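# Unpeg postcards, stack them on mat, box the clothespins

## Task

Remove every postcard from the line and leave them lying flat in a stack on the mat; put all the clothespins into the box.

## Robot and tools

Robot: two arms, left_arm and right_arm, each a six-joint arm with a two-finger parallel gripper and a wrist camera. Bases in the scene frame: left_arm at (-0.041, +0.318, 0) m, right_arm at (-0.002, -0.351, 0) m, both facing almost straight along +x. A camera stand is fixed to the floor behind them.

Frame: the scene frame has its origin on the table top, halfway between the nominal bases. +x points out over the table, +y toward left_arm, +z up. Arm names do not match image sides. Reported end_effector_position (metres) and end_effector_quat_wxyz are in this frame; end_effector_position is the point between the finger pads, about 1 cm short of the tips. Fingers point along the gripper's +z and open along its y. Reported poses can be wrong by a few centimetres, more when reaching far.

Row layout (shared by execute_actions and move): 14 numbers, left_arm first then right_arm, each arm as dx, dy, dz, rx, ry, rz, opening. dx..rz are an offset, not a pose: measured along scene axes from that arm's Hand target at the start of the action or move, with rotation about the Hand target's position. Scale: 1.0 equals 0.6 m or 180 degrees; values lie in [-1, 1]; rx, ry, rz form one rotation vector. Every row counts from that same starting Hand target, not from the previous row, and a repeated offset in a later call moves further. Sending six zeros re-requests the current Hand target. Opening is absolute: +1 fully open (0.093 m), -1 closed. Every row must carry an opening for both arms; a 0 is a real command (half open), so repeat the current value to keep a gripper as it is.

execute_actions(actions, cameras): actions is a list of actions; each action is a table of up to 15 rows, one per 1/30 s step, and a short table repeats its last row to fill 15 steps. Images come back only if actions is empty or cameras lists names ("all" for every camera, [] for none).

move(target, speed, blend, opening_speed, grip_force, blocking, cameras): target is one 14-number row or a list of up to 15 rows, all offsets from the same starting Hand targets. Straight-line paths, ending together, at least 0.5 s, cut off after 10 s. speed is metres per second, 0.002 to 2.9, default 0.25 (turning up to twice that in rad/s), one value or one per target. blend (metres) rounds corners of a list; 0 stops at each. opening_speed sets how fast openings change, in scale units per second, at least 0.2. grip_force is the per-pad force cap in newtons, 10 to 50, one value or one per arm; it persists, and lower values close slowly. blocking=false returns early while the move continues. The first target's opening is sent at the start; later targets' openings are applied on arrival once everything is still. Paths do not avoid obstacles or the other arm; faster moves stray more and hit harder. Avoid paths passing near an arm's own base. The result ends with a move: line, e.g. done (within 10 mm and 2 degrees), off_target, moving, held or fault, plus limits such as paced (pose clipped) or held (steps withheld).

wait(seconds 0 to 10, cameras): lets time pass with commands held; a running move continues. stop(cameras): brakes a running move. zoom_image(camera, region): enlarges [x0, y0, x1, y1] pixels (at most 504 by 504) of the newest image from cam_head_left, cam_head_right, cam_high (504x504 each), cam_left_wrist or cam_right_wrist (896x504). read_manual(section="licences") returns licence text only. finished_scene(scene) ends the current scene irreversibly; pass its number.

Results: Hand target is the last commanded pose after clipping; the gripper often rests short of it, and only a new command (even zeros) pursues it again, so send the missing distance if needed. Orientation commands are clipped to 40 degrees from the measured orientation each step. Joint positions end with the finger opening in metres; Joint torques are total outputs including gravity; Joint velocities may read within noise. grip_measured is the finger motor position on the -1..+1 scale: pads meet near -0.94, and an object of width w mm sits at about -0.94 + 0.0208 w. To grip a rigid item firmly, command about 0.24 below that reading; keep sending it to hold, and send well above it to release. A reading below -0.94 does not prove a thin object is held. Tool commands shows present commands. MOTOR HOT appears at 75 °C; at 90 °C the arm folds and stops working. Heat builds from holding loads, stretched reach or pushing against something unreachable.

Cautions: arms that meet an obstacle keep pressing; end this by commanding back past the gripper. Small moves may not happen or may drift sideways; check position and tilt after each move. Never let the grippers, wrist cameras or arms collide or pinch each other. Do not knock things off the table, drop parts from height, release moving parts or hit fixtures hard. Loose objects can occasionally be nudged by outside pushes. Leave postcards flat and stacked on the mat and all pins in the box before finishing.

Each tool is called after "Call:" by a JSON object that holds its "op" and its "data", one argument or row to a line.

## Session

Call:
{"op": "execute_actions", "data": {
  "actions": [],
  "cameras": ["cam_head_left", "cam_head_right", "cam_high"]
}}

Scene clock: 0.00 s.
left_arm: end_effector_position=(+0.3450, +0.3220, +0.0677) grip_measured=+1.000 end_effector_quat_wxyz=(+0.521, -0.031, +0.852, +0.028) | right_arm: end_effector_position=(+0.3923, -0.3765, +0.0766) grip_measured=+1.000 end_effector_quat_wxyz=(+0.553, +0.056, +0.829, -0.066)
Joint positions: left_arm=[-0.037 1.556 0.404 0.677 -0.117 -0.041 0.093] | right_arm=[0.022 1.612 0.401 0.815 0.184 0.025 0.093]
Joint velocities: within noise
Joint torques (N m): no reading
Heat: left arm: 23 °C; right arm: 25 °C.
Hand target: left_arm +0.3458, +0.3219, +0.0693; +0.522, -0.030, +0.852, +0.028 | right_arm +0.3947, -0.3765, +0.0817; +0.559, +0.057, +0.825, -0.065
Tool commands: left_gripper/opening=+1.0 right_gripper/opening=+1.0
Images, in order (width x height): cam_head_left 504x504, cam_head_right 504x504, cam_high 504x504.

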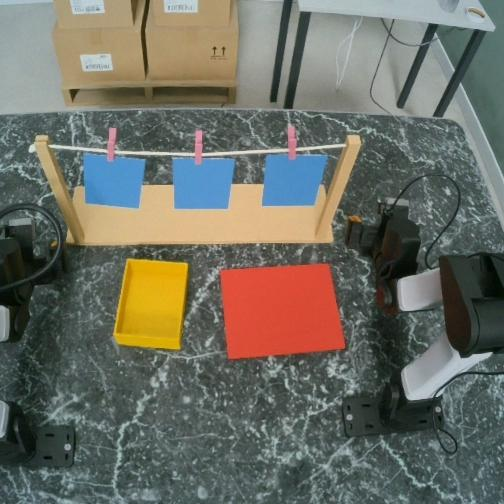

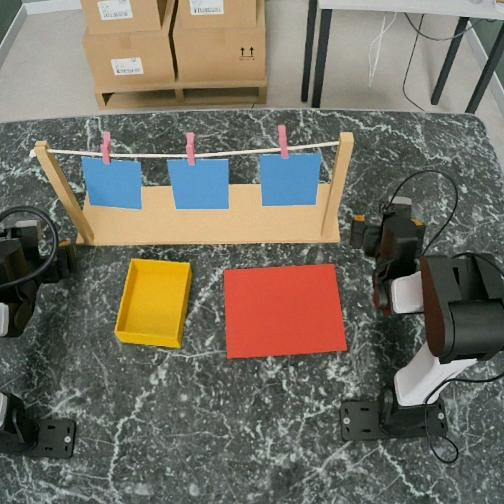

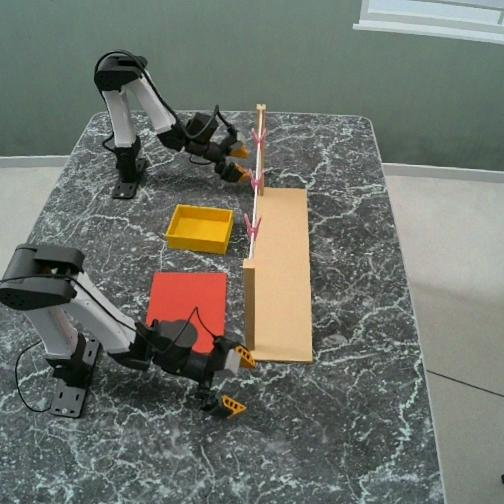

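Call:
{"op": "zoom_image", "data": {
  "camera": "cam_head_left",
  "region": [20, 115, 200, 255]
}}

Call:
{"op": "zoom_image", "data": {
  "camera": "cam_head_left",
  "region": [190, 115, 370, 255]
}}

Call:
{"op": "zoom_image", "data": {
  "camera": "cam_head_right",
  "region": [20, 115, 200, 255]
}}

Call:
{"op": "zoom_image", "data": {
  "camera": "cam_head_right",
  "region": [190, 115, 370, 255]
}}

Scaled by 2.800 from the camera's 504x504 image, which has a finer 720x720 frame.

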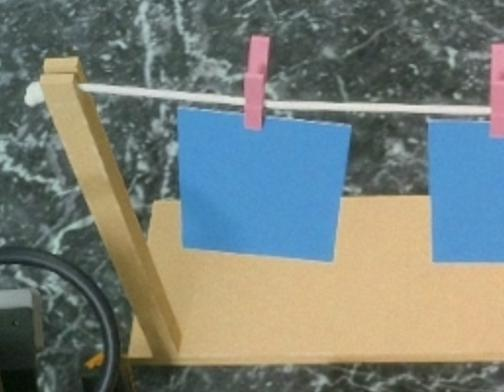

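Scaled by 2.800 from the camera's 504x504 image, which has a finer 720x720 frame.

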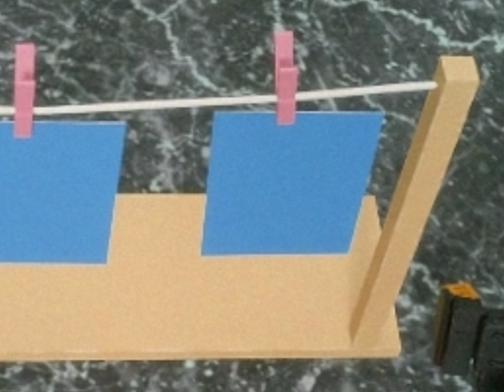

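Scaled by 2.800 from the camera's 504x504 image, which has a finer 720x720 frame.

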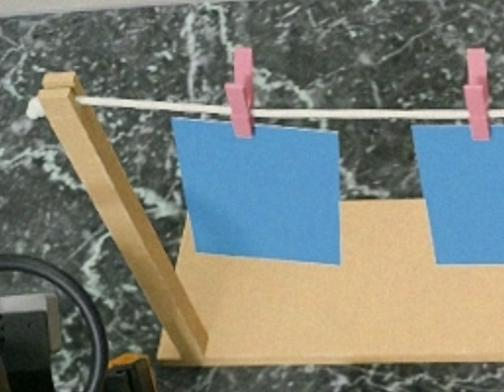

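Scaled by 2.800 from the camera's 504x504 image, which has a finer 720x720 frame.

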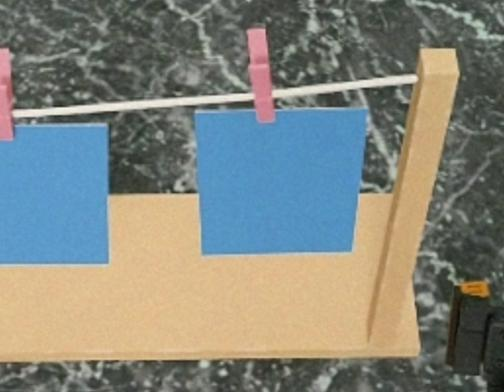

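Call:
{"op": "move", "data": {
  "target": [
    [-0.1597,-0.1698,0.1845,-0.0292,-0.0717,-0.1359,1.0,0,0,0,0,0,0,1.0],
    [-0.0947,-0.7132,0.2428,-0.0584,-0.1433,-0.2717,1.0,0,0,0,0,0,0,1.0]
  ],
  "speed": 0.3,
  "blend": [0.05,0],
  "grip_force": 50,
  "cameras": ["cam_left_wrist","cam_high"]
}}

Scene clock: 41.50 s.
left_arm: end_effector_position=(+0.2872, -0.0993, +0.2110) grip_measured=+1.000 end_effector_quat_wxyz=(+0.650, +0.265, +0.661, -0.265) | right_arm: end_effector_position=(+0.3923, -0.3765, +0.0766) grip_measured=+1.000 end_effector_quat_wxyz=(+0.553, +0.056, +0.829, -0.066)
Joint positions: left_arm=[-0.964 1.841 0.948 0.877 -0.199 -0.009 0.093] | right_arm=[0.022 1.612 0.401 0.815 0.184 0.025 0.093]
Joint torques (N m): left_arm=[0.38 -8.29 10.17 2.25 0.15 -0.04] | right_arm=[0.17 -5.49 6.27 1.86 0.04 -0.07]
Heat: left arm: 26 °C; right arm: 29 °C.
Hand target: left_arm +0.2888, -0.1061, +0.2150; +0.654, +0.270, +0.653, -0.271 | right_arm +0.3947, -0.3765, +0.0817; +0.559, +0.057, +0.825, -0.065
Off the commanded pose: left_arm 0.008 m, 1 deg | right_arm 0.006 m, 1 deg.
move: done
camera_calibration:
cam_left_wrist: T_world_to_cam=[[-0.688789, -0.724954, -0.00327518, 0.128749], [-0.299132, 0.288319, -0.909611, 0.347936], [0.660371, -0.62555, -0.415448, -0.076302], [0, 0, 0, 1]] pos_world=[0.243147, -0.05471, 0.285209]
Images, in order (width x height): cam_high 504x504, cam_left_wrist 896x504.

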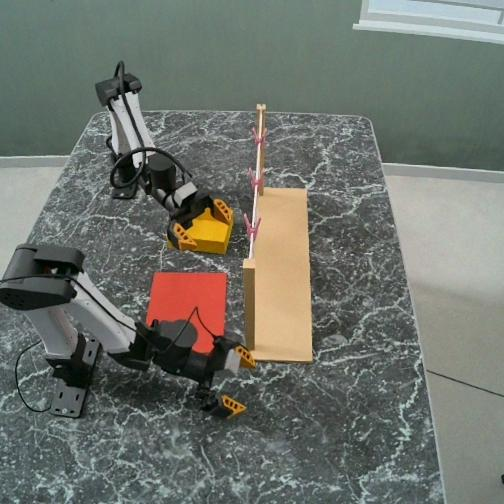

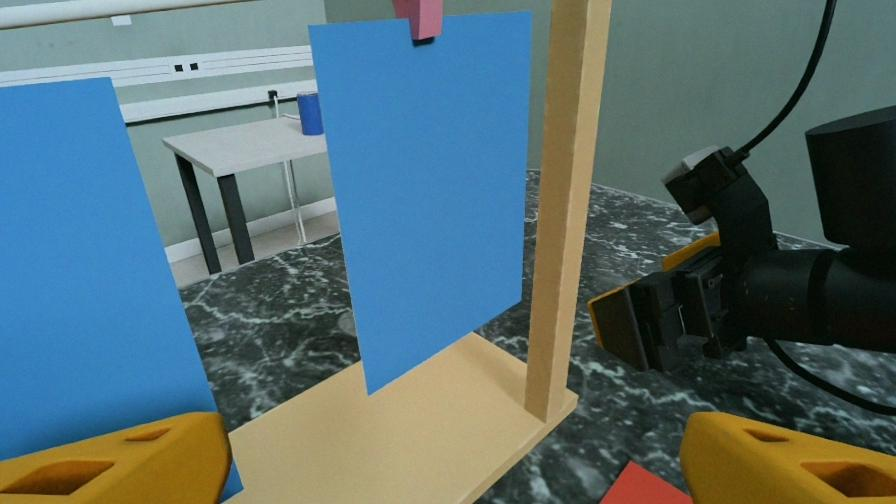

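Call:
{"op": "move", "data": {
  "target": [
    [0.018,0.0222,0.0067,0,0,0,0.308,0,0,0,0,0,0,1.0],
    [0.1363,-0.0962,0.0067,0,0,0,0.308,0,0,0,0,0,0,1.0]
  ],
  "speed": 0.12,
  "blend": [0.004,0],
  "cameras": ["cam_left_wrist"]
}}

Scene clock: 45.33 s.
left_arm: end_effector_position=(+0.3672, -0.1584, +0.2228) grip_measured=+0.310 end_effector_quat_wxyz=(+0.656, +0.262, +0.654, -0.269) | right_arm: end_effector_position=(+0.3923, -0.3765, +0.0766) grip_measured=+1.000 end_effector_quat_wxyz=(+0.553, +0.056, +0.829, -0.066)
Joint positions: left_arm=[-0.893 2.137 1.422 0.721 -0.127 -0.007 0.06] | right_arm=[0.022 1.612 0.401 0.815 0.184 0.025 0.093]
Joint torques (N m): left_arm=[0.62 -11.17 10.97 2.09 0.17 -0.06] | right_arm=[0.28 -5.55 6.2 1.81 0.04 -0.03]
Heat: left arm: 27 °C; right arm: 29 °C.
Hand target: left_arm +0.3706, -0.1637, +0.2190; +0.654, +0.270, +0.653, -0.271 | right_arm +0.3947, -0.3765, +0.0817; +0.559, +0.057, +0.825, -0.065
Off the commanded pose: left_arm 0.007 m, 1 deg | right_arm 0.006 m, 1 deg.
move: done
camera_calibration:
cam_left_wrist: T_world_to_cam=[[-0.689576, -0.724213, -0.000264042, 0.140816], [-0.286305, 0.272947, -0.918438, 0.394408], [0.665217, -0.633257, -0.395564, -0.168687], [0, 0, 0, 1]] pos_world=[0.322238, -0.112494, 0.295551]
Images, in order (width x height): cam_left_wrist 896x504.

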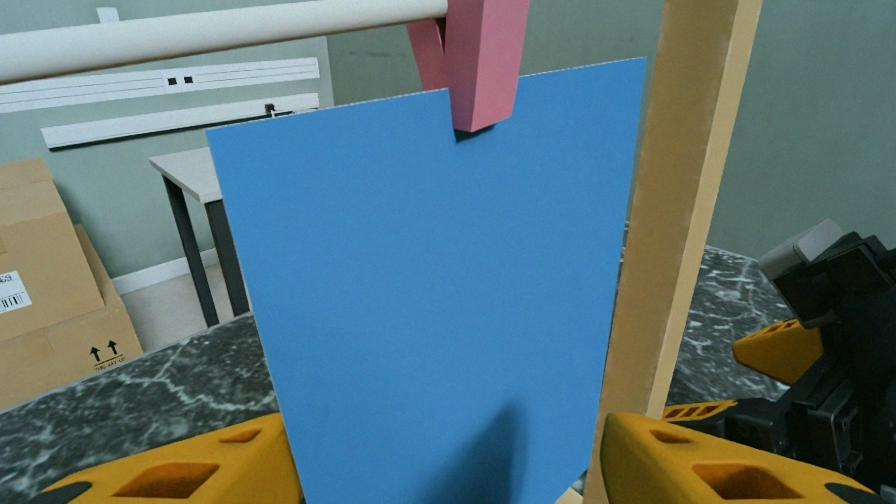

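Call:
{"op": "move", "data": {
  "target": [
    [-0.0087,0.0207,-0.013,0,0,0,0.308,0,0,0,0,0,0,1.0],
    [0.0163,0.014,-0.013,0,0,0,0.308,0,0,0,0,0,0,1.0]
  ],
  "speed": 0.08,
  "blend": [0.003,0],
  "cameras": ["cam_left_wrist"]
}}

Scene clock: 47.27 s.
left_arm: end_effector_position=(+0.3783, -0.1490, +0.2126) grip_measured=+0.310 end_effector_quat_wxyz=(+0.654, +0.262, +0.657, -0.267) | right_arm: end_effector_position=(+0.3923, -0.3765, +0.0766) grip_measured=+1.000 end_effector_quat_wxyz=(+0.553, +0.056, +0.829, -0.066)
Joint positions: left_arm=[-0.862 2.151 1.408 0.741 -0.099 -0.007 0.06] | right_arm=[0.022 1.612 0.401 0.815 0.184 0.025 0.093]
Joint torques (N m): left_arm=[0.29 -11.32 11.02 2.11 0.16 -0.05] | right_arm=[0.28 -5.53 6.26 1.83 0.04 -0.05]
Heat: left arm: 27 °C; right arm: 29 °C.
Hand target: left_arm +0.3805, -0.1553, +0.2111; +0.653, +0.270, +0.653, -0.271 | right_arm +0.3947, -0.3765, +0.0817; +0.559, +0.057, +0.825, -0.065
Off the commanded pose: left_arm 0.007 m, 1 deg | right_arm 0.006 m, 1 deg.
move: done
camera_calibration:
cam_left_wrist: T_world_to_cam=[[-0.687376, -0.726301, -0.00129938, 0.15432], [-0.291537, 0.27755, -0.915408, 0.387652], [0.665222, -0.62885, -0.402525, -0.171888], [0, 0, 0, 1]] pos_world=[0.333434, -0.103602, 0.285871]
Images, in order (width x height): cam_left_wrist 896x504.

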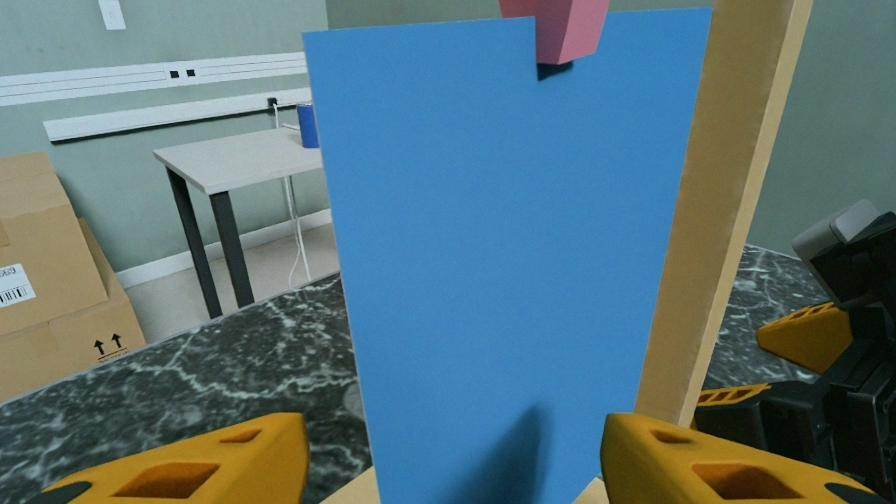

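Call:
{"op": "move", "data": {
  "target": [0.006,-0.006,0,0,0,0,-1.0,0,0,0,0,0,0,1.0],
  "speed": 0.05,
  "opening_speed": 0.8,
  "cameras": ["cam_left_wrist"]
}}

Scene clock: 49.80 s.
left_arm: end_effector_position=(+0.3802, -0.1543, +0.2153) grip_measured=-0.990 end_effector_quat_wxyz=(+0.655, +0.264, +0.653, -0.271) | right_arm: end_effector_position=(+0.3923, -0.3765, +0.0766) grip_measured=+1.000 end_effector_quat_wxyz=(+0.553, +0.056, +0.829, -0.066)
Joint positions: left_arm=[-0.863 2.166 1.438 0.734 -0.09 -0.007 0] | right_arm=[0.022 1.612 0.401 0.815 0.184 0.025 0.093]
Joint torques (N m): left_arm=[0.55 -11.32 10.97 2.07 0.09 -0.06] | right_arm=[0.29 -5.53 6.23 1.83 0.05 -0.03]
Heat: left arm: 27 °C; right arm: 30 °C.
Hand target: left_arm +0.3840, -0.1590, +0.2112; +0.654, +0.270, +0.653, -0.271 | right_arm +0.3947, -0.3765, +0.0817; +0.559, +0.057, +0.825, -0.065
Off the commanded pose: left_arm 0.007 m, 1 deg | right_arm 0.006 m, 1 deg.
move: done
camera_calibration:
cam_left_wrist: T_world_to_cam=[[-0.694526, -0.719467, -0.000514777, 0.155366], [-0.284509, 0.275303, -0.918293, 0.389806], [0.660824, -0.637632, -0.395901, -0.176519], [0, 0, 0, 1]] pos_world=[0.335457, -0.108088, 0.288152]
Images, in order (width x height): cam_left_wrist 896x504.

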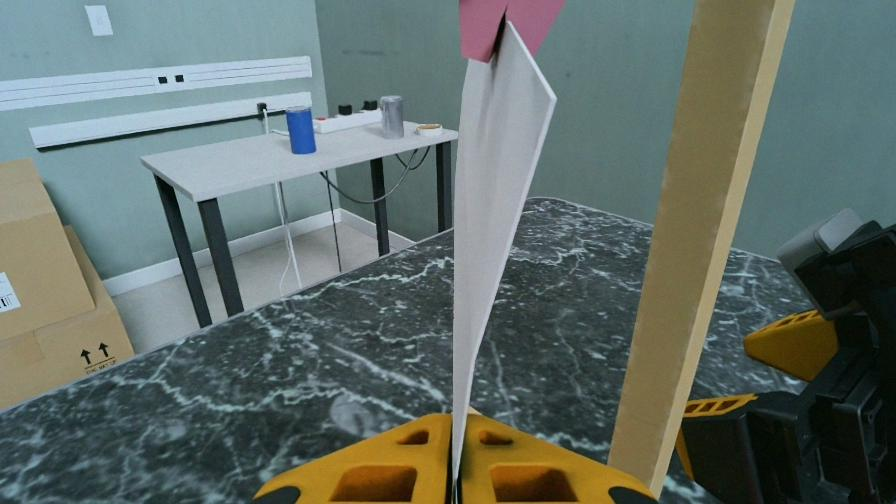

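Call:
{"op": "move", "data": {
  "target": [-0.01,0.01,-0.1,0,0,0,-1.0,0,0,0,0,0,0,1.0],
  "speed": 0.12,
  "cameras": ["cam_left_wrist"]
}}

Scene clock: 51.20 s.
left_arm: end_effector_position=(+0.3781, -0.1536, +0.1600) grip_measured=-0.990 end_effector_quat_wxyz=(+0.656, +0.266, +0.650, -0.274) | right_arm: end_effector_position=(+0.3923, -0.3765, +0.0766) grip_measured=+1.000 end_effector_quat_wxyz=(+0.553, +0.056, +0.829, -0.066)
Joint positions: left_arm=[-0.863 2.278 1.365 0.925 -0.082 -0.007 0] | right_arm=[0.022 1.612 0.401 0.815 0.184 0.025 0.093]
Joint torques (N m): left_arm=[0.34 -12.56 6.99 2.23 0 -0.06] | right_arm=[0.27 -5.44 6.28 1.82 0.03 -0.04]
Heat: left arm: 28 °C; right arm: 30 °C.
Hand target: left_arm +0.3779, -0.1530, +0.1512; +0.653, +0.270, +0.653, -0.271 | right_arm +0.3947, -0.3765, +0.0817; +0.559, +0.057, +0.825, -0.065
Off the commanded pose: left_arm 0.009 m, 1 deg | right_arm 0.006 m, 1 deg.
move: done
camera_calibration:
cam_left_wrist: T_world_to_cam=[[-0.700047, -0.714096, -0.000856497, 0.157326], [-0.278195, 0.273826, -0.920667, 0.335979], [0.657679, -0.644271, -0.390349, -0.197316], [0, 0, 0, 1]] pos_world=[0.333374, -0.106779, 0.232437]
Images, in order (width x height): cam_left_wrist 896x504.

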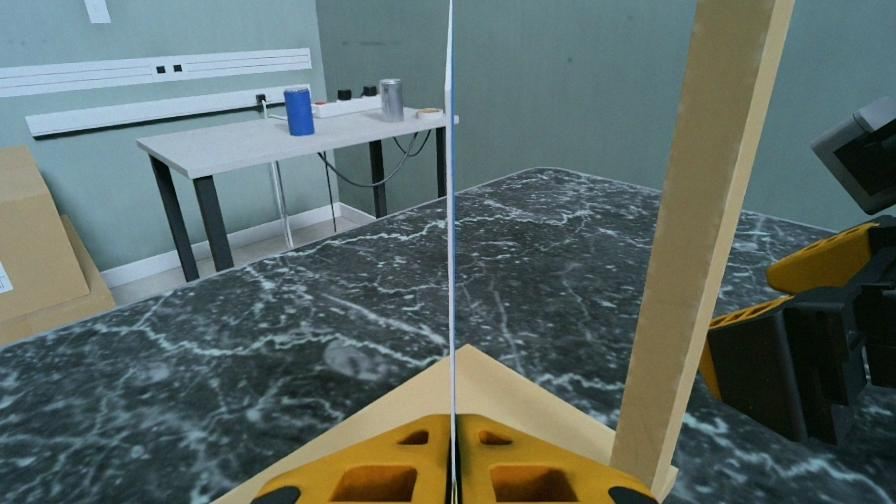

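Call:
{"op": "move", "data": {
  "target": [
    [-0.1067,0.1067,0.0317,0,0,0,-1.0,0,0,0,0,0,0,1.0],
    [-0.3315,-0.0033,-0.0187,-0.3416,0.3731,0.1521,-1.0,0,0,0,0,0,0,1.0]
  ],
  "speed": [0.2, 0.4],
  "blend": [0.02,0],
  "cameras": ["cam_head_left"]
}}

Scene clock: 58.10 s.
left_arm: end_effector_position=(+0.1772, -0.1532, +0.1143) grip_measured=-0.991 end_effector_quat_wxyz=(+0.285, -0.400, +0.727, -0.479) | right_arm: end_effector_position=(+0.3923, -0.3765, +0.0766) grip_measured=+1.000 end_effector_quat_wxyz=(+0.553, +0.056, +0.829, -0.066)
Joint positions: left_arm=[-1.357 1.989 1.167 0.276 -0.752 -1.93 0] | right_arm=[0.022 1.612 0.401 0.815 0.184 0.025 0.093]
Joint torques (N m): left_arm=[-0.01 -14.11 10.09 1.61 -0.54 -0.13] | right_arm=[0.21 -5.44 6.31 1.8 0.04 -0.05]
Heat: left arm: 31 °C; right arm: 30 °C.
Hand target: left_arm +0.1791, -0.1550, +0.1400; +0.287, -0.409, +0.709, -0.496 | right_arm +0.3947, -0.3765, +0.0817; +0.559, +0.057, +0.825, -0.065
Off the commanded pose: left_arm 0.026 m, 3 deg | right_arm 0.006 m, 1 deg.
move: off_target (left_arm)
Images, in order (width x height): cam_head_left 504x504.

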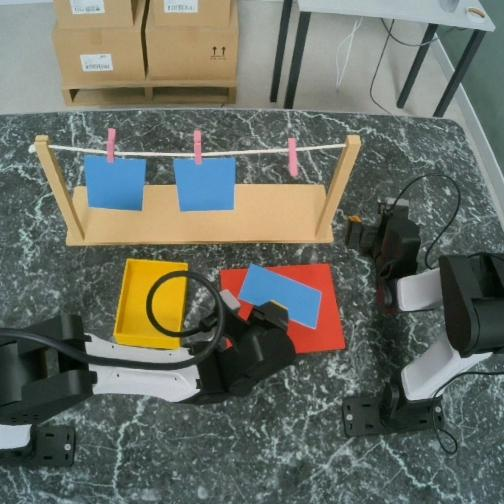

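Call:
{"op": "move", "data": {
  "target": [0,0,-0.1,0,0,0,-1.0,0,0,0,0,0,0,1.0],
  "speed": 0.1,
  "cameras": ["cam_head_left"]
}}

Scene clock: 61.97 s.
left_arm: end_effector_position=(+0.1787, -0.1596, +0.0881) grip_measured=-0.991 end_effector_quat_wxyz=(+0.277, -0.407, +0.710, -0.504) | right_arm: end_effector_position=(+0.3923, -0.3765, +0.0766) grip_measured=+1.000 end_effector_quat_wxyz=(+0.553, +0.056, +0.829, -0.066)
Joint positions: left_arm=[-1.357 2.076 1.123 0.471 -0.753 -1.934 0] | right_arm=[0.022 1.612 0.401 0.815 0.184 0.025 0.093]
Joint torques (N m): left_arm=[-0.03 -10.32 6.16 1.83 -0.52 -0.09] | right_arm=[0.16 -5.5 6.32 1.81 0.05 -0.04]
Heat: left arm: 32 °C; right arm: 30 °C.
Hand target: left_arm +0.1791, -0.1551, +0.0800; +0.287, -0.409, +0.709, -0.497 | right_arm +0.3947, -0.3765, +0.0817; +0.559, +0.057, +0.825, -0.065
Off the commanded pose: left_arm 0.009 m, 2 deg | right_arm 0.006 m, 1 deg.
move: done
Images, in order (width x height): cam_head_left 504x504.

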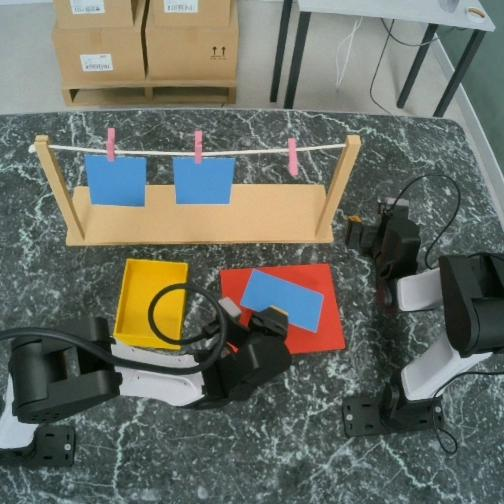

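Call:
{"op": "move", "data": {
  "target": [0,0.004,-0.082,0,0,0,-1.0,0,0,0,0,0,0,1.0],
  "speed": 0.08,
  "cameras": ["cam_head_left"]
}}

Scene clock: 63.50 s.
left_arm: end_effector_position=(+0.1797, -0.1602, +0.0471) grip_measured=-0.991 end_effector_quat_wxyz=(+0.277, -0.410, +0.702, -0.512) | right_arm: end_effector_position=(+0.3923, -0.3765, +0.0766) grip_measured=+1.000 end_effector_quat_wxyz=(+0.553, +0.056, +0.829, -0.066)
Joint positions: left_arm=[-1.357 2.2 1.09 0.649 -0.76 -1.934 0] | right_arm=[0.022 1.612 0.401 0.815 0.184 0.025 0.093]
Joint torques (N m): left_arm=[0.1 -9.87 4.88 1.82 -0.43 -0.06] | right_arm=[0.23 -5.53 6.31 1.85 0.03 -0.06]
Heat: left arm: 32 °C; right arm: 30 °C.
Hand target: left_arm +0.1791, -0.1526, +0.0309; +0.287, -0.409, +0.709, -0.497 | right_arm +0.3947, -0.3765, +0.0817; +0.559, +0.057, +0.825, -0.065
Off the commanded pose: left_arm 0.018 m, 2 deg | right_arm 0.006 m, 1 deg.
move: off_target (left_arm)
Images, in order (width x height): cam_head_left 504x504.

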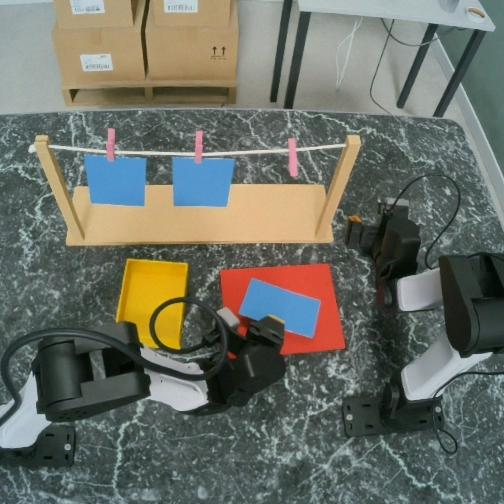

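Call:
{"op": "move", "data": {
  "target": [0,0,-0.013,0,0,0,-1.0,0,0,0,0,0,0,1.0],
  "speed": 0.06,
  "cameras": ["cam_left_wrist"]
}}

Scene clock: 64.77 s.
left_arm: end_effector_position=(+0.1804, -0.1620, +0.0449) grip_measured=-0.991 end_effector_quat_wxyz=(+0.275, -0.413, +0.695, -0.520) | right_arm: end_effector_position=(+0.3923, -0.3765, +0.0766) grip_measured=+1.000 end_effector_quat_wxyz=(+0.553, +0.056, +0.829, -0.066)
Joint positions: left_arm=[-1.357 2.219 1.09 0.69 -0.762 -1.934 0] | right_arm=[0.022 1.612 0.401 0.815 0.184 0.025 0.093]
Joint torques (N m): left_arm=[0.13 -9.58 4.62 1.7 -0.38 -0.05] | right_arm=[0.17 -5.64 6.22 1.83 0.05 -0.03]
Heat: left arm: 32 °C; right arm: 30 °C.
Hand target: left_arm +0.1791, -0.1526, +0.0230; +0.287, -0.409, +0.710, -0.496 | right_arm +0.3947, -0.3765, +0.0817; +0.559, +0.057, +0.825, -0.065
Off the commanded pose: left_arm 0.024 m, 3 deg | right_arm 0.006 m, 1 deg.
move: off_target (left_arm)
camera_calibration:
cam_left_wrist: T_world_to_cam=[[0.290767, -0.129979, 0.947924, -0.113897], [-0.792718, -0.587502, 0.162601, 0.0819336], [0.535773, -0.798716, -0.273863, -0.125926], [0, 0, 0, 1]] pos_world=[0.165536, -0.0672472, 0.0601569]
Images, in order (width x height): cam_left_wrist 896x504.

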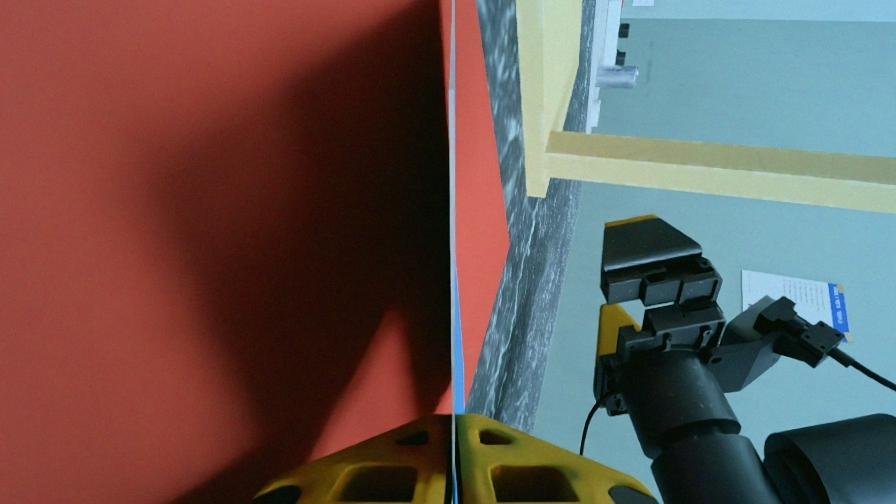

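Call:
{"op": "move", "data": {
  "target": [
    [0,0,0.015,0,0,0,-0.69,0,0,0,0,0,0,1.0],
    [-0.0722,0.0417,0.022,0,0,0,-0.69,0,0,0,0,0,0,1.0]
  ],
  "speed": 0.06,
  "opening_speed": 0.5,
  "cameras": ["cam_head_left"]
}}

Scene clock: 70.87 s.
left_arm: end_effector_position=(+0.1376, -0.1358, +0.0370) grip_measured=-0.692 end_effector_quat_wxyz=(+0.278, -0.411, +0.703, -0.509) | right_arm: end_effector_position=(+0.3923, -0.3765, +0.0766) grip_measured=+1.000 end_effector_quat_wxyz=(+0.553, +0.056, +0.829, -0.066)
Joint positions: left_arm=[-1.454 2.15 0.953 0.681 -0.848 -2.002 0.012] | right_arm=[0.022 1.612 0.401 0.815 0.184 0.025 0.093]
Joint torques (N m): left_arm=[-0.21 -12.82 4.22 1.32 -0.45 -0.11] | right_arm=[0.18 -5.59 6.22 1.83 0.05 -0.04]
Heat: left arm: 33 °C; right arm: 31 °C.
Hand target: left_arm +0.1358, -0.1276, +0.0363; +0.287, -0.409, +0.709, -0.497 | right_arm +0.3947, -0.3765, +0.0817; +0.559, +0.057, +0.825, -0.065
Off the commanded pose: left_arm 0.008 m, 2 deg | right_arm 0.006 m, 1 deg.
move: done
Images, in order (width x height): cam_head_left 504x504.

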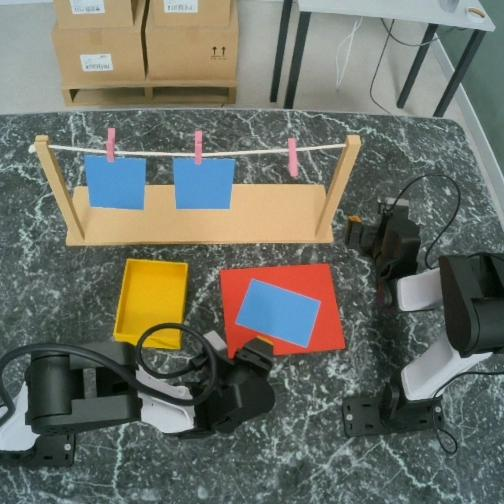

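Call:
{"op": "move", "data": {
  "target": [
    [-0.0333,0.02,0.25,0,0,0,-0.3,0,0,0,0,0,0,1.0],
    [0.282,0.351,0.278,0.3416,-0.3731,-0.1521,0.308,0,0,0,0,0,0,1.0]
  ],
  "speed": [0.15,0.35],
  "cameras": ["cam_head_left","cam_left_wrist"]
}}

Scene clock: 77.43 s.
left_arm: end_effector_position=(+0.3022, +0.0858, +0.1984) grip_measured=+0.306 end_effector_quat_wxyz=(+0.648, +0.261, +0.662, -0.270) | right_arm: end_effector_position=(+0.3923, -0.3765, +0.0766) grip_measured=+1.000 end_effector_quat_wxyz=(+0.553, +0.056, +0.829, -0.066)
Joint positions: left_arm=[-0.475 1.472 0.468 0.989 0.291 -0.014 0.06] | right_arm=[0.022 1.612 0.401 0.815 0.184 0.025 0.093]
Joint torques (N m): left_arm=[0.76 -4.51 9.03 2.24 0.2 0.02] | right_arm=[0.21 -5.52 6.27 1.83 0.03 -0.06]
Heat: left arm: 33 °C; right arm: 31 °C.
Hand target: left_arm +0.3050, +0.0830, +0.2030; +0.653, +0.270, +0.653, -0.271 | right_arm +0.3947, -0.3765, +0.0817; +0.559, +0.057, +0.825, -0.065
Off the commanded pose: left_arm 0.006 m, 2 deg | right_arm 0.006 m, 1 deg.
move: done
camera_calibration:
cam_left_wrist: T_world_to_cam=[[-0.689471, -0.724248, 0.00967999, 0.270717], [-0.306134, 0.27927, -0.910105, 0.290594], [0.656438, -0.630454, -0.414266, 0.0256768], [0, 0, 0, 1]] pos_world=[0.258757, 0.1311, 0.272488]
Images, in order (width x height): cam_head_left 504x504, cam_left_wrist 896x504.

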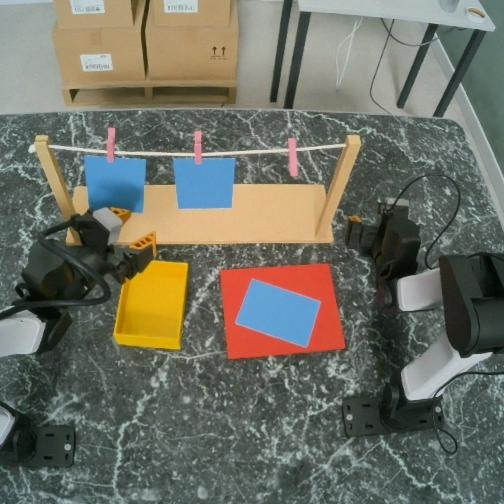

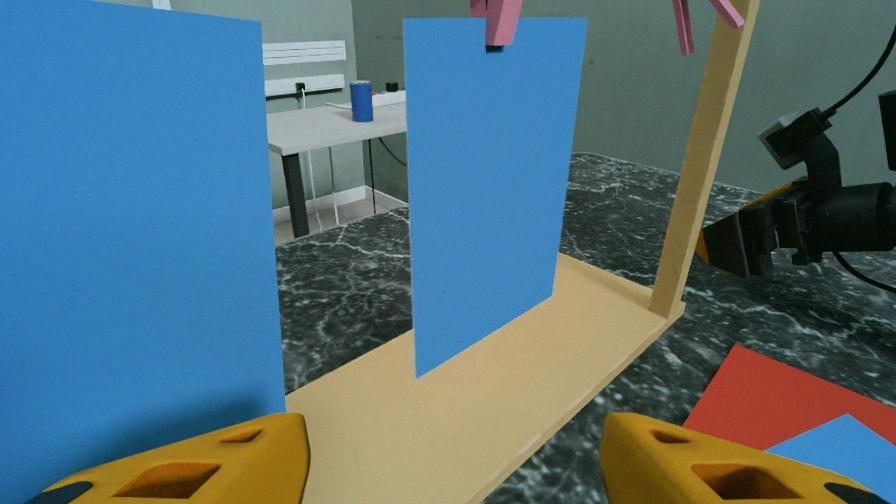

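Call:
{"op": "move", "data": {
  "target": [0.1217,-0.1183,0.0017,0,0,0,0.308,0,0,0,0,0,0,1.0],
  "speed": 0.08,
  "cameras": ["cam_left_wrist"]
}}

Scene clock: 80.63 s.
left_arm: end_effector_position=(+0.3736, +0.0162, +0.2047) grip_measured=+0.306 end_effector_quat_wxyz=(+0.653, +0.267, +0.654, -0.276) | right_arm: end_effector_position=(+0.3923, -0.3765, +0.0766) grip_measured=+1.000 end_effector_quat_wxyz=(+0.553, +0.056, +0.829, -0.066)
Joint positions: left_arm=[-0.55 1.813 0.855 0.962 0.233 -0.014 0.06] | right_arm=[0.022 1.612 0.401 0.815 0.184 0.025 0.093]
Joint torques (N m): left_arm=[-0.12 -7.8 9.88 2.04 -0.07 0.01] | right_arm=[0.18 -5.55 6.3 1.79 0.05 -0.07]
Heat: left arm: 33 °C; right arm: 31 °C.
Hand target: left_arm +0.3780, +0.0121, +0.2042; +0.654, +0.270, +0.653, -0.271 | right_arm +0.3947, -0.3765, +0.0817; +0.559, +0.057, +0.825, -0.065
Off the commanded pose: left_arm 0.006 m, 1 deg | right_arm 0.006 m, 1 deg.
move: done
camera_calibration:
cam_left_wrist: T_world_to_cam=[[-0.701965, -0.7122, 0.00408488, 0.275109], [-0.286151, 0.276777, -0.917339, 0.331626], [0.652199, -0.645109, -0.398085, -0.063903], [0, 0, 0, 1]] pos_world=[0.329689, 0.0629215, 0.277651]
Images, in order (width x height): cam_left_wrist 896x504.

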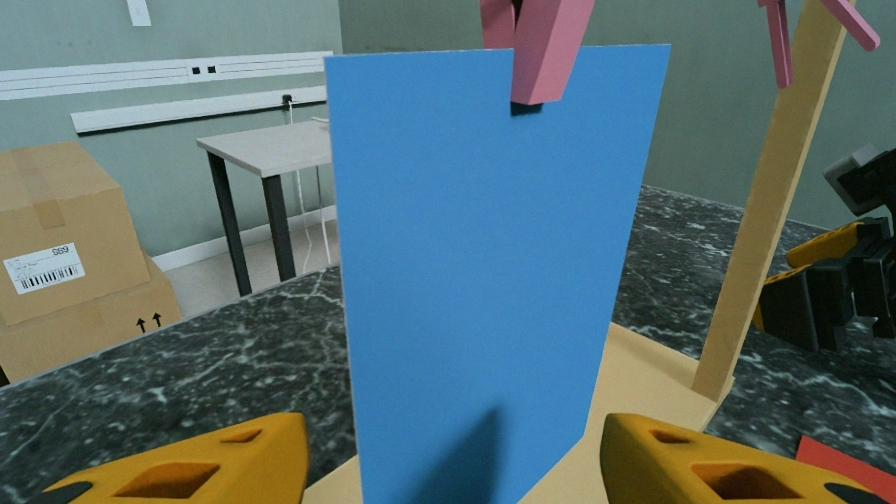

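Call:
{"op": "move", "data": {
  "target": [0.0083,-0.0033,0,0,0,0,-1.0,0,0,0,0,0,0,1.0],
  "speed": 0.03,
  "opening_speed": 0.8,
  "cameras": ["cam_left_wrist"]
}}

Scene clock: 83.37 s.
left_arm: end_effector_position=(+0.3790, +0.0126, +0.2097) grip_measured=-0.990 end_effector_quat_wxyz=(+0.657, +0.266, +0.648, -0.276) | right_arm: end_effector_position=(+0.3923, -0.3765, +0.0766) grip_measured=+1.000 end_effector_quat_wxyz=(+0.553, +0.056, +0.829, -0.066)
Joint positions: left_arm=[-0.55 1.829 0.885 0.962 0.233 -0.012 0] | right_arm=[0.022 1.612 0.401 0.815 0.184 0.025 0.093]
Joint torques (N m): left_arm=[0.13 -7.98 9.16 1.97 -0.05 -0.01] | right_arm=[0.34 -5.5 6.23 1.82 0.06 -0.06]
Heat: left arm: 32 °C; right arm: 31 °C.
Hand target: left_arm +0.3829, +0.0100, +0.2040; +0.653, +0.270, +0.653, -0.271 | right_arm +0.3947, -0.3765, +0.0817; +0.559, +0.057, +0.825, -0.065
Off the commanded pose: left_arm 0.007 m, 1 deg | right_arm 0.006 m, 1 deg.
move: done
camera_calibration:
cam_left_wrist: T_world_to_cam=[[-0.702201, -0.711978, -0.000487236, 0.277394], [-0.274368, 0.271232, -0.922581, 0.335375], [0.65699, -0.647704, -0.385804, -0.0721123], [0, 0, 0, 1]] pos_world=[0.33418, 0.0598269, 0.281724]
Images, in order (width x height): cam_left_wrist 896x504.

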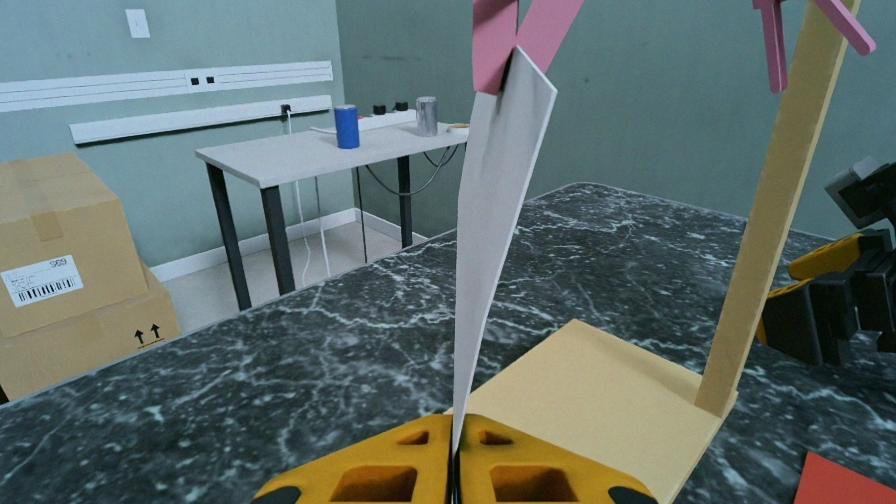

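Call:
{"op": "move", "data": {
  "target": [-0.005,0.005,-0.108,0,0,0,-1.0,0,0,0,0,0,0,1.0],
  "speed": 0.1,
  "cameras": ["cam_left_wrist"]
}}

Scene clock: 84.77 s.
left_arm: end_effector_position=(+0.3793, +0.0111, +0.1450) grip_measured=-0.990 end_effector_quat_wxyz=(+0.655, +0.269, +0.650, -0.276) | right_arm: end_effector_position=(+0.3923, -0.3765, +0.0766) grip_measured=+1.000 end_effector_quat_wxyz=(+0.553, +0.056, +0.829, -0.066)
Joint positions: left_arm=[-0.551 2.032 0.827 1.216 0.236 -0.009 0] | right_arm=[0.022 1.612 0.401 0.815 0.184 0.025 0.093]
Joint torques (N m): left_arm=[0.58 -9.28 5.82 2.19 -0.05 -0.05] | right_arm=[0.23 -5.48 6.3 1.82 0.05 -0.07]
Heat: left arm: 32 °C; right arm: 31 °C.
Hand target: left_arm +0.3800, +0.0131, +0.1392; +0.653, +0.270, +0.653, -0.271 | right_arm +0.3947, -0.3765, +0.0817; +0.559, +0.057, +0.825, -0.065
Off the commanded pose: left_arm 0.006 m, 1 deg | right_arm 0.006 m, 1 deg.
move: done
camera_calibration:
cam_left_wrist: T_world_to_cam=[[-0.705203, -0.709002, -0.00236678, 0.277894], [-0.276584, 0.278173, -0.919849, 0.276621], [0.652832, -0.648025, -0.392267, -0.095758], [0, 0, 0, 1]] pos_world=[0.334994, 0.0580251, 0.217544]
Images, in order (width x height): cam_left_wrist 896x504.

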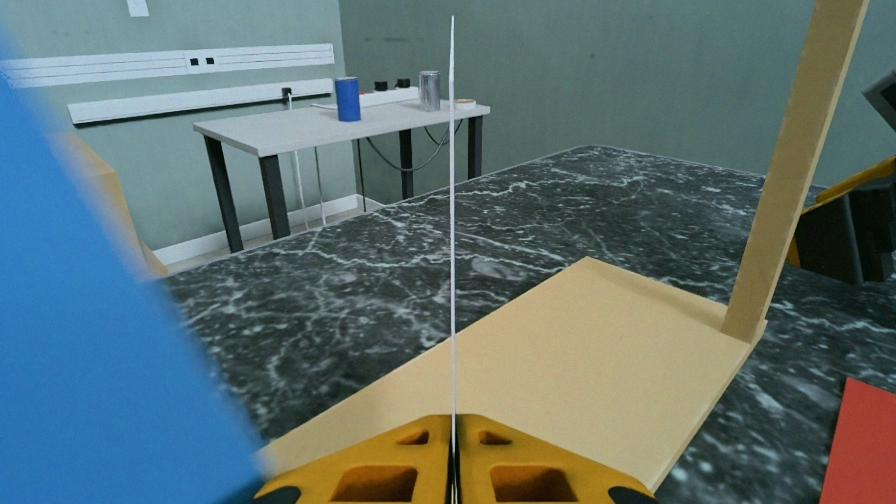

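Call:
{"op": "wait", "data": {
  "seconds": 0.2,
  "cameras": ["cam_head_left"]
}}

Call:
{"op": "zoom_image", "data": {
  "camera": "cam_head_left",
  "region": [30, 110, 250, 290]
}}

Scene clock: 85.90 s.
left_arm: end_effector_position=(+0.3793, +0.0111, +0.1450) grip_measured=-0.990 end_effector_quat_wxyz=(+0.655, +0.269, +0.650, -0.276) | right_arm: end_effector_position=(+0.3923, -0.3765, +0.0766) grip_measured=+1.000 end_effector_quat_wxyz=(+0.553, +0.056, +0.829, -0.066)
Joint positions: left_arm=[-0.551 2.032 0.827 1.216 0.236 -0.009 0] | right_arm=[0.022 1.612 0.401 0.815 0.184 0.025 0.093]
Joint torques (N m): left_arm=[0.55 -9.35 5.83 2.2 -0.05 -0.06] | right_arm=[0.28 -5.56 6.34 1.82 0.03 -0.04]
Heat: left arm: 32 °C; right arm: 31 °C.
Hand target: left_arm +0.3800, +0.0131, +0.1392; +0.653, +0.270, +0.653, -0.271 | right_arm +0.3947, -0.3765, +0.0817; +0.559, +0.057, +0.825, -0.065
Tool commands: left_gripper/opening=-1.0 right_gripper/opening=+1.0
Off the commanded pose: left_arm 0.006 m, 1 deg | right_arm 0.006 m, 1 deg.
wait: 0.20 s; at rest from the start
Images, in order (width x height): cam_head_left 504x504.

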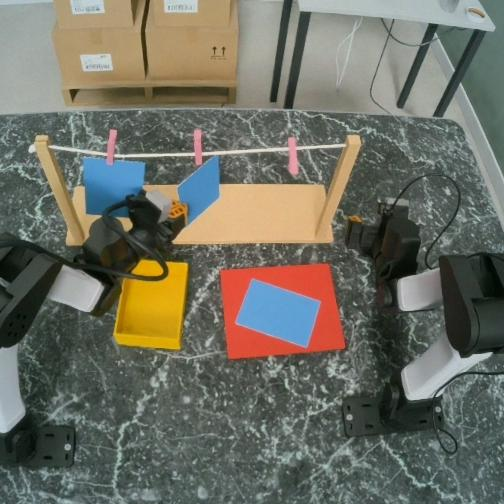

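Scaled by 2.291 from the camera's 504x504 image, which has a finer 720x720 frame.

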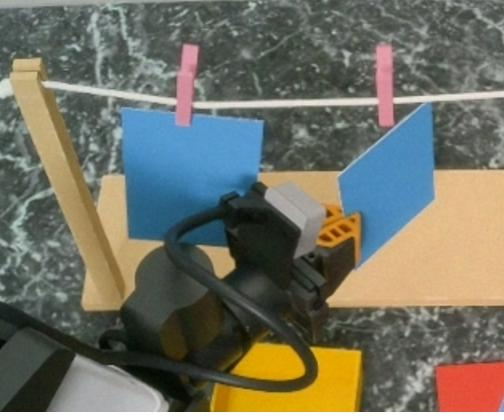

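Call:
{"op": "wait", "data": {
  "seconds": 0.1,
  "cameras": ["cam_left_wrist"]
}}

Scene clock: 87.33 s.
left_arm: end_effector_position=(+0.3793, +0.0111, +0.1450) grip_measured=-0.990 end_effector_quat_wxyz=(+0.655, +0.269, +0.650, -0.276) | right_arm: end_effector_position=(+0.3923, -0.3765, +0.0766) grip_measured=+1.000 end_effector_quat_wxyz=(+0.553, +0.056, +0.829, -0.066)
Joint positions: left_arm=[-0.551 2.032 0.827 1.216 0.236 -0.009 0] | right_arm=[0.022 1.612 0.401 0.815 0.184 0.025 0.093]
Joint torques (N m): left_arm=[0.54 -9.33 5.82 2.19 -0.05 -0.04] | right_arm=[0.16 -5.48 6.2 1.81 0.05 -0.07]
Heat: left arm: 32 °C; right arm: 32 °C.
Hand target: left_arm +0.3800, +0.0131, +0.1392; +0.653, +0.270, +0.653, -0.271 | right_arm +0.3947, -0.3765, +0.0817; +0.559, +0.057, +0.825, -0.065
Tool commands: left_gripper/opening=-1.0 right_gripper/opening=+1.0
Off the commanded pose: left_arm 0.006 m, 1 deg | right_arm 0.006 m, 1 deg.
wait: 0.10 s; at rest from the start
camera_calibration:
cam_left_wrist: T_world_to_cam=[[-0.705203, -0.709002, -0.00236678, 0.277894], [-0.276584, 0.278173, -0.919849, 0.276621], [0.652832, -0.648025, -0.392267, -0.095758], [0, 0, 0, 1]] pos_world=[0.334994, 0.0580251, 0.217544]
Images, in order (width x height): cam_left_wrist 896x504.

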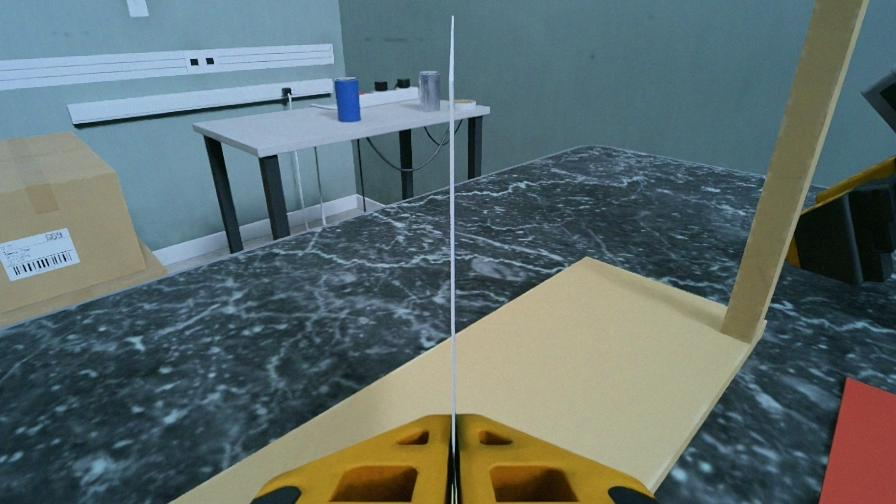

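Call:
{"op": "move", "data": {
  "target": [
    [-0.1414,0.1414,0.05,0,0,0,-1.0,0,0,0,0,0,0,1.0],
    [-0.3348,-0.2802,0.043,-0.3416,0.3731,0.1521,-1.0,0,0,0,0,0,0,1.0]
  ],
  "speed": [0.15,0.3],
  "cameras": ["cam_head_left"]
}}

Call:
{"op": "zoom_image", "data": {
  "camera": "cam_head_left",
  "region": [170, 230, 370, 390]
}}

Scene clock: 94.53 s.
left_arm: end_effector_position=(+0.1762, -0.1528, +0.1662) grip_measured=-0.991 end_effector_quat_wxyz=(+0.278, -0.404, +0.713, -0.501) | right_arm: end_effector_position=(+0.3923, -0.3765, +0.0766) grip_measured=+1.000 end_effector_quat_wxyz=(+0.553, +0.056, +0.829, -0.066)
Joint positions: left_arm=[-1.358 1.889 1.216 0.185 -0.751 -1.927 0] | right_arm=[0.022 1.612 0.401 0.815 0.184 0.025 0.093]
Joint velocities: left_arm=[-0.012 0.002 -0.046 0.022 -0.037 -0.022 0] | right_arm=[within noise]
Joint torques (N m): left_arm=[0.16 -8.85 10.69 1.66 -0.53 -0.13] | right_arm=[0.09 -5.49 6.34 1.82 0.03 -0.06]
Heat: left arm: 32 °C; right arm: 32 °C.
Hand target: left_arm +0.1791, -0.1551, +0.1650; +0.287, -0.409, +0.709, -0.497 | right_arm +0.3947, -0.3765, +0.0817; +0.559, +0.057, +0.825, -0.065
Off the commanded pose: left_arm 0.004 m, 1 deg | right_arm 0.006 m, 1 deg.
move: done
Images, in order (width x height): cam_head_left 504x504.

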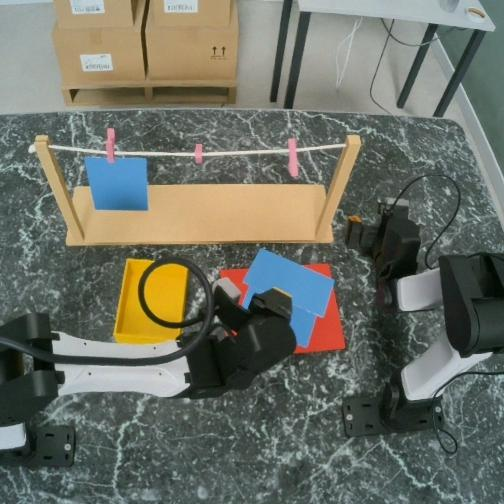

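Scaled by 2.520 from the camera's 504x504 image, which has a finer 720x720 frame.

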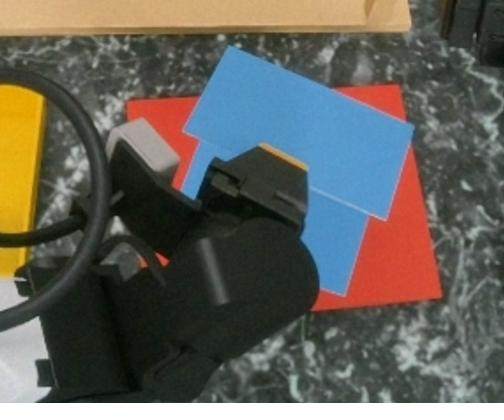

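Call:
{"op": "move", "data": {
  "target": [0.0033,0.01,-0.1833,0,0,0.0444,-1.0,0,0,0,0,0,0,1.0],
  "speed": 0.12,
  "cameras": ["cam_head_left"]
}}

Call:
{"op": "zoom_image", "data": {
  "camera": "cam_head_left",
  "region": [170, 230, 370, 390]
}}

Scene clock: 98.30 s.
left_arm: end_effector_position=(+0.1820, -0.1538, +0.0628) grip_measured=-0.991 end_effector_quat_wxyz=(+0.311, -0.457, +0.680, -0.482) | right_arm: end_effector_position=(+0.3923, -0.3765, +0.0766) grip_measured=+1.000 end_effector_quat_wxyz=(+0.553, +0.056, +0.829, -0.066)
Joint positions: left_arm=[-1.38 2.17 1.187 0.405 -0.893 -2.06 0] | right_arm=[0.022 1.612 0.401 0.815 0.184 0.025 0.093]
Joint torques (N m): left_arm=[-0.24 -10.8 5.96 1.71 -0.6 -0.11] | right_arm=[0.28 -5.55 6.28 1.8 0.02 -0.03]
Heat: left arm: 33 °C; right arm: 32 °C.
Hand target: left_arm +0.1811, -0.1491, +0.0550; +0.321, -0.458, +0.679, -0.475 | right_arm +0.3947, -0.3765, +0.0817; +0.559, +0.057, +0.825, -0.065
Off the commanded pose: left_arm 0.009 m, 1 deg | right_arm 0.006 m, 1 deg.
move: done
Images, in order (width x height): cam_head_left 504x504.

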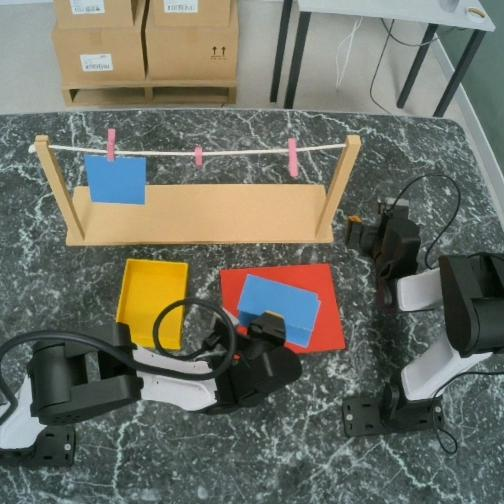

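Scaled by 2.520 from the camera's 504x504 image, which has a finer 720x720 frame.

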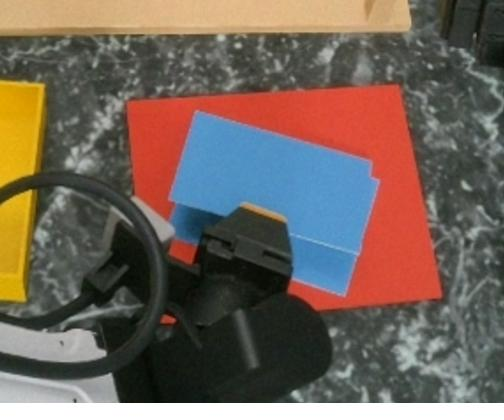

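Call:
{"op": "move", "data": {
  "target": [
    [0.015,-0.015,-0.0333,0,0,0,-1.0,0,0,0,0,0,0,1.0],
    [0.015,-0.015,-0.0183,0,0,0,-0.69,0,0,0,0,0,0,1.0],
    [-0.0615,0.0181,-0.01,0,0,0,-0.69,0,0,0,0,0,0,1.0]
  ],
  "speed": [0.06,0.05,0.06],
  "opening_speed": 0.5,
  "cameras": ["cam_head_left"]
}}

Call:
{"op": "zoom_image", "data": {
  "camera": "cam_head_left",
  "region": [170, 230, 370, 390]
}}

Scene clock: 102.80 s.
left_arm: end_effector_position=(+0.1440, -0.1430, +0.0371) grip_measured=-0.692 end_effector_quat_wxyz=(+0.318, -0.443, +0.690, -0.476) | right_arm: end_effector_position=(+0.3923, -0.3765, +0.0766) grip_measured=+1.000 end_effector_quat_wxyz=(+0.553, +0.056, +0.829, -0.066)
Joint positions: left_arm=[-1.467 2.192 1.106 0.441 -0.96 -2.103 0.012] | right_arm=[0.022 1.612 0.401 0.815 0.184 0.025 0.093]
Joint torques (N m): left_arm=[0.09 -14.41 4.94 1.52 -0.62 -0.1] | right_arm=[0.25 -5.57 6.22 1.83 0.02 -0.07]
Heat: left arm: 35 °C; right arm: 32 °C.
Hand target: left_arm +0.1443, -0.1383, +0.0491; +0.321, -0.458, +0.679, -0.476 | right_arm +0.3947, -0.3765, +0.0817; +0.559, +0.057, +0.825, -0.065
Off the commanded pose: left_arm 0.013 m, 2 deg | right_arm 0.006 m, 1 deg.
joint sent to its limit (left arm) — joint 6 (wrist roll), lower limit. The joint targets still meet the commanded pose.
move: off_target (left_arm)
Images, in order (width x height): cam_head_left 504x504.

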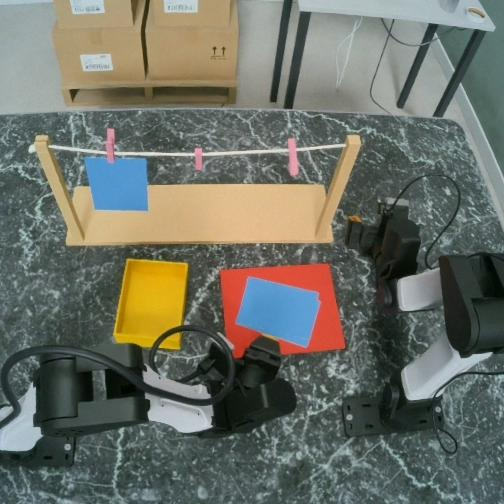

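Scaled by 2.520 from the camera's 504x504 image, which has a finer 720x720 frame.

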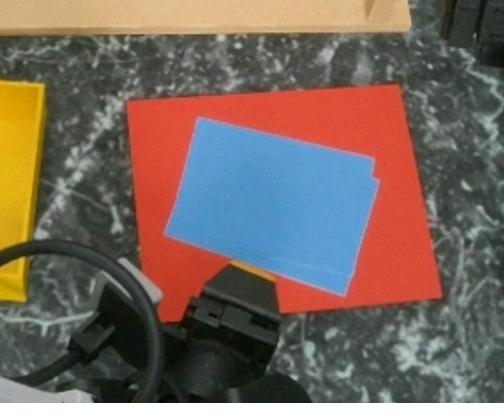

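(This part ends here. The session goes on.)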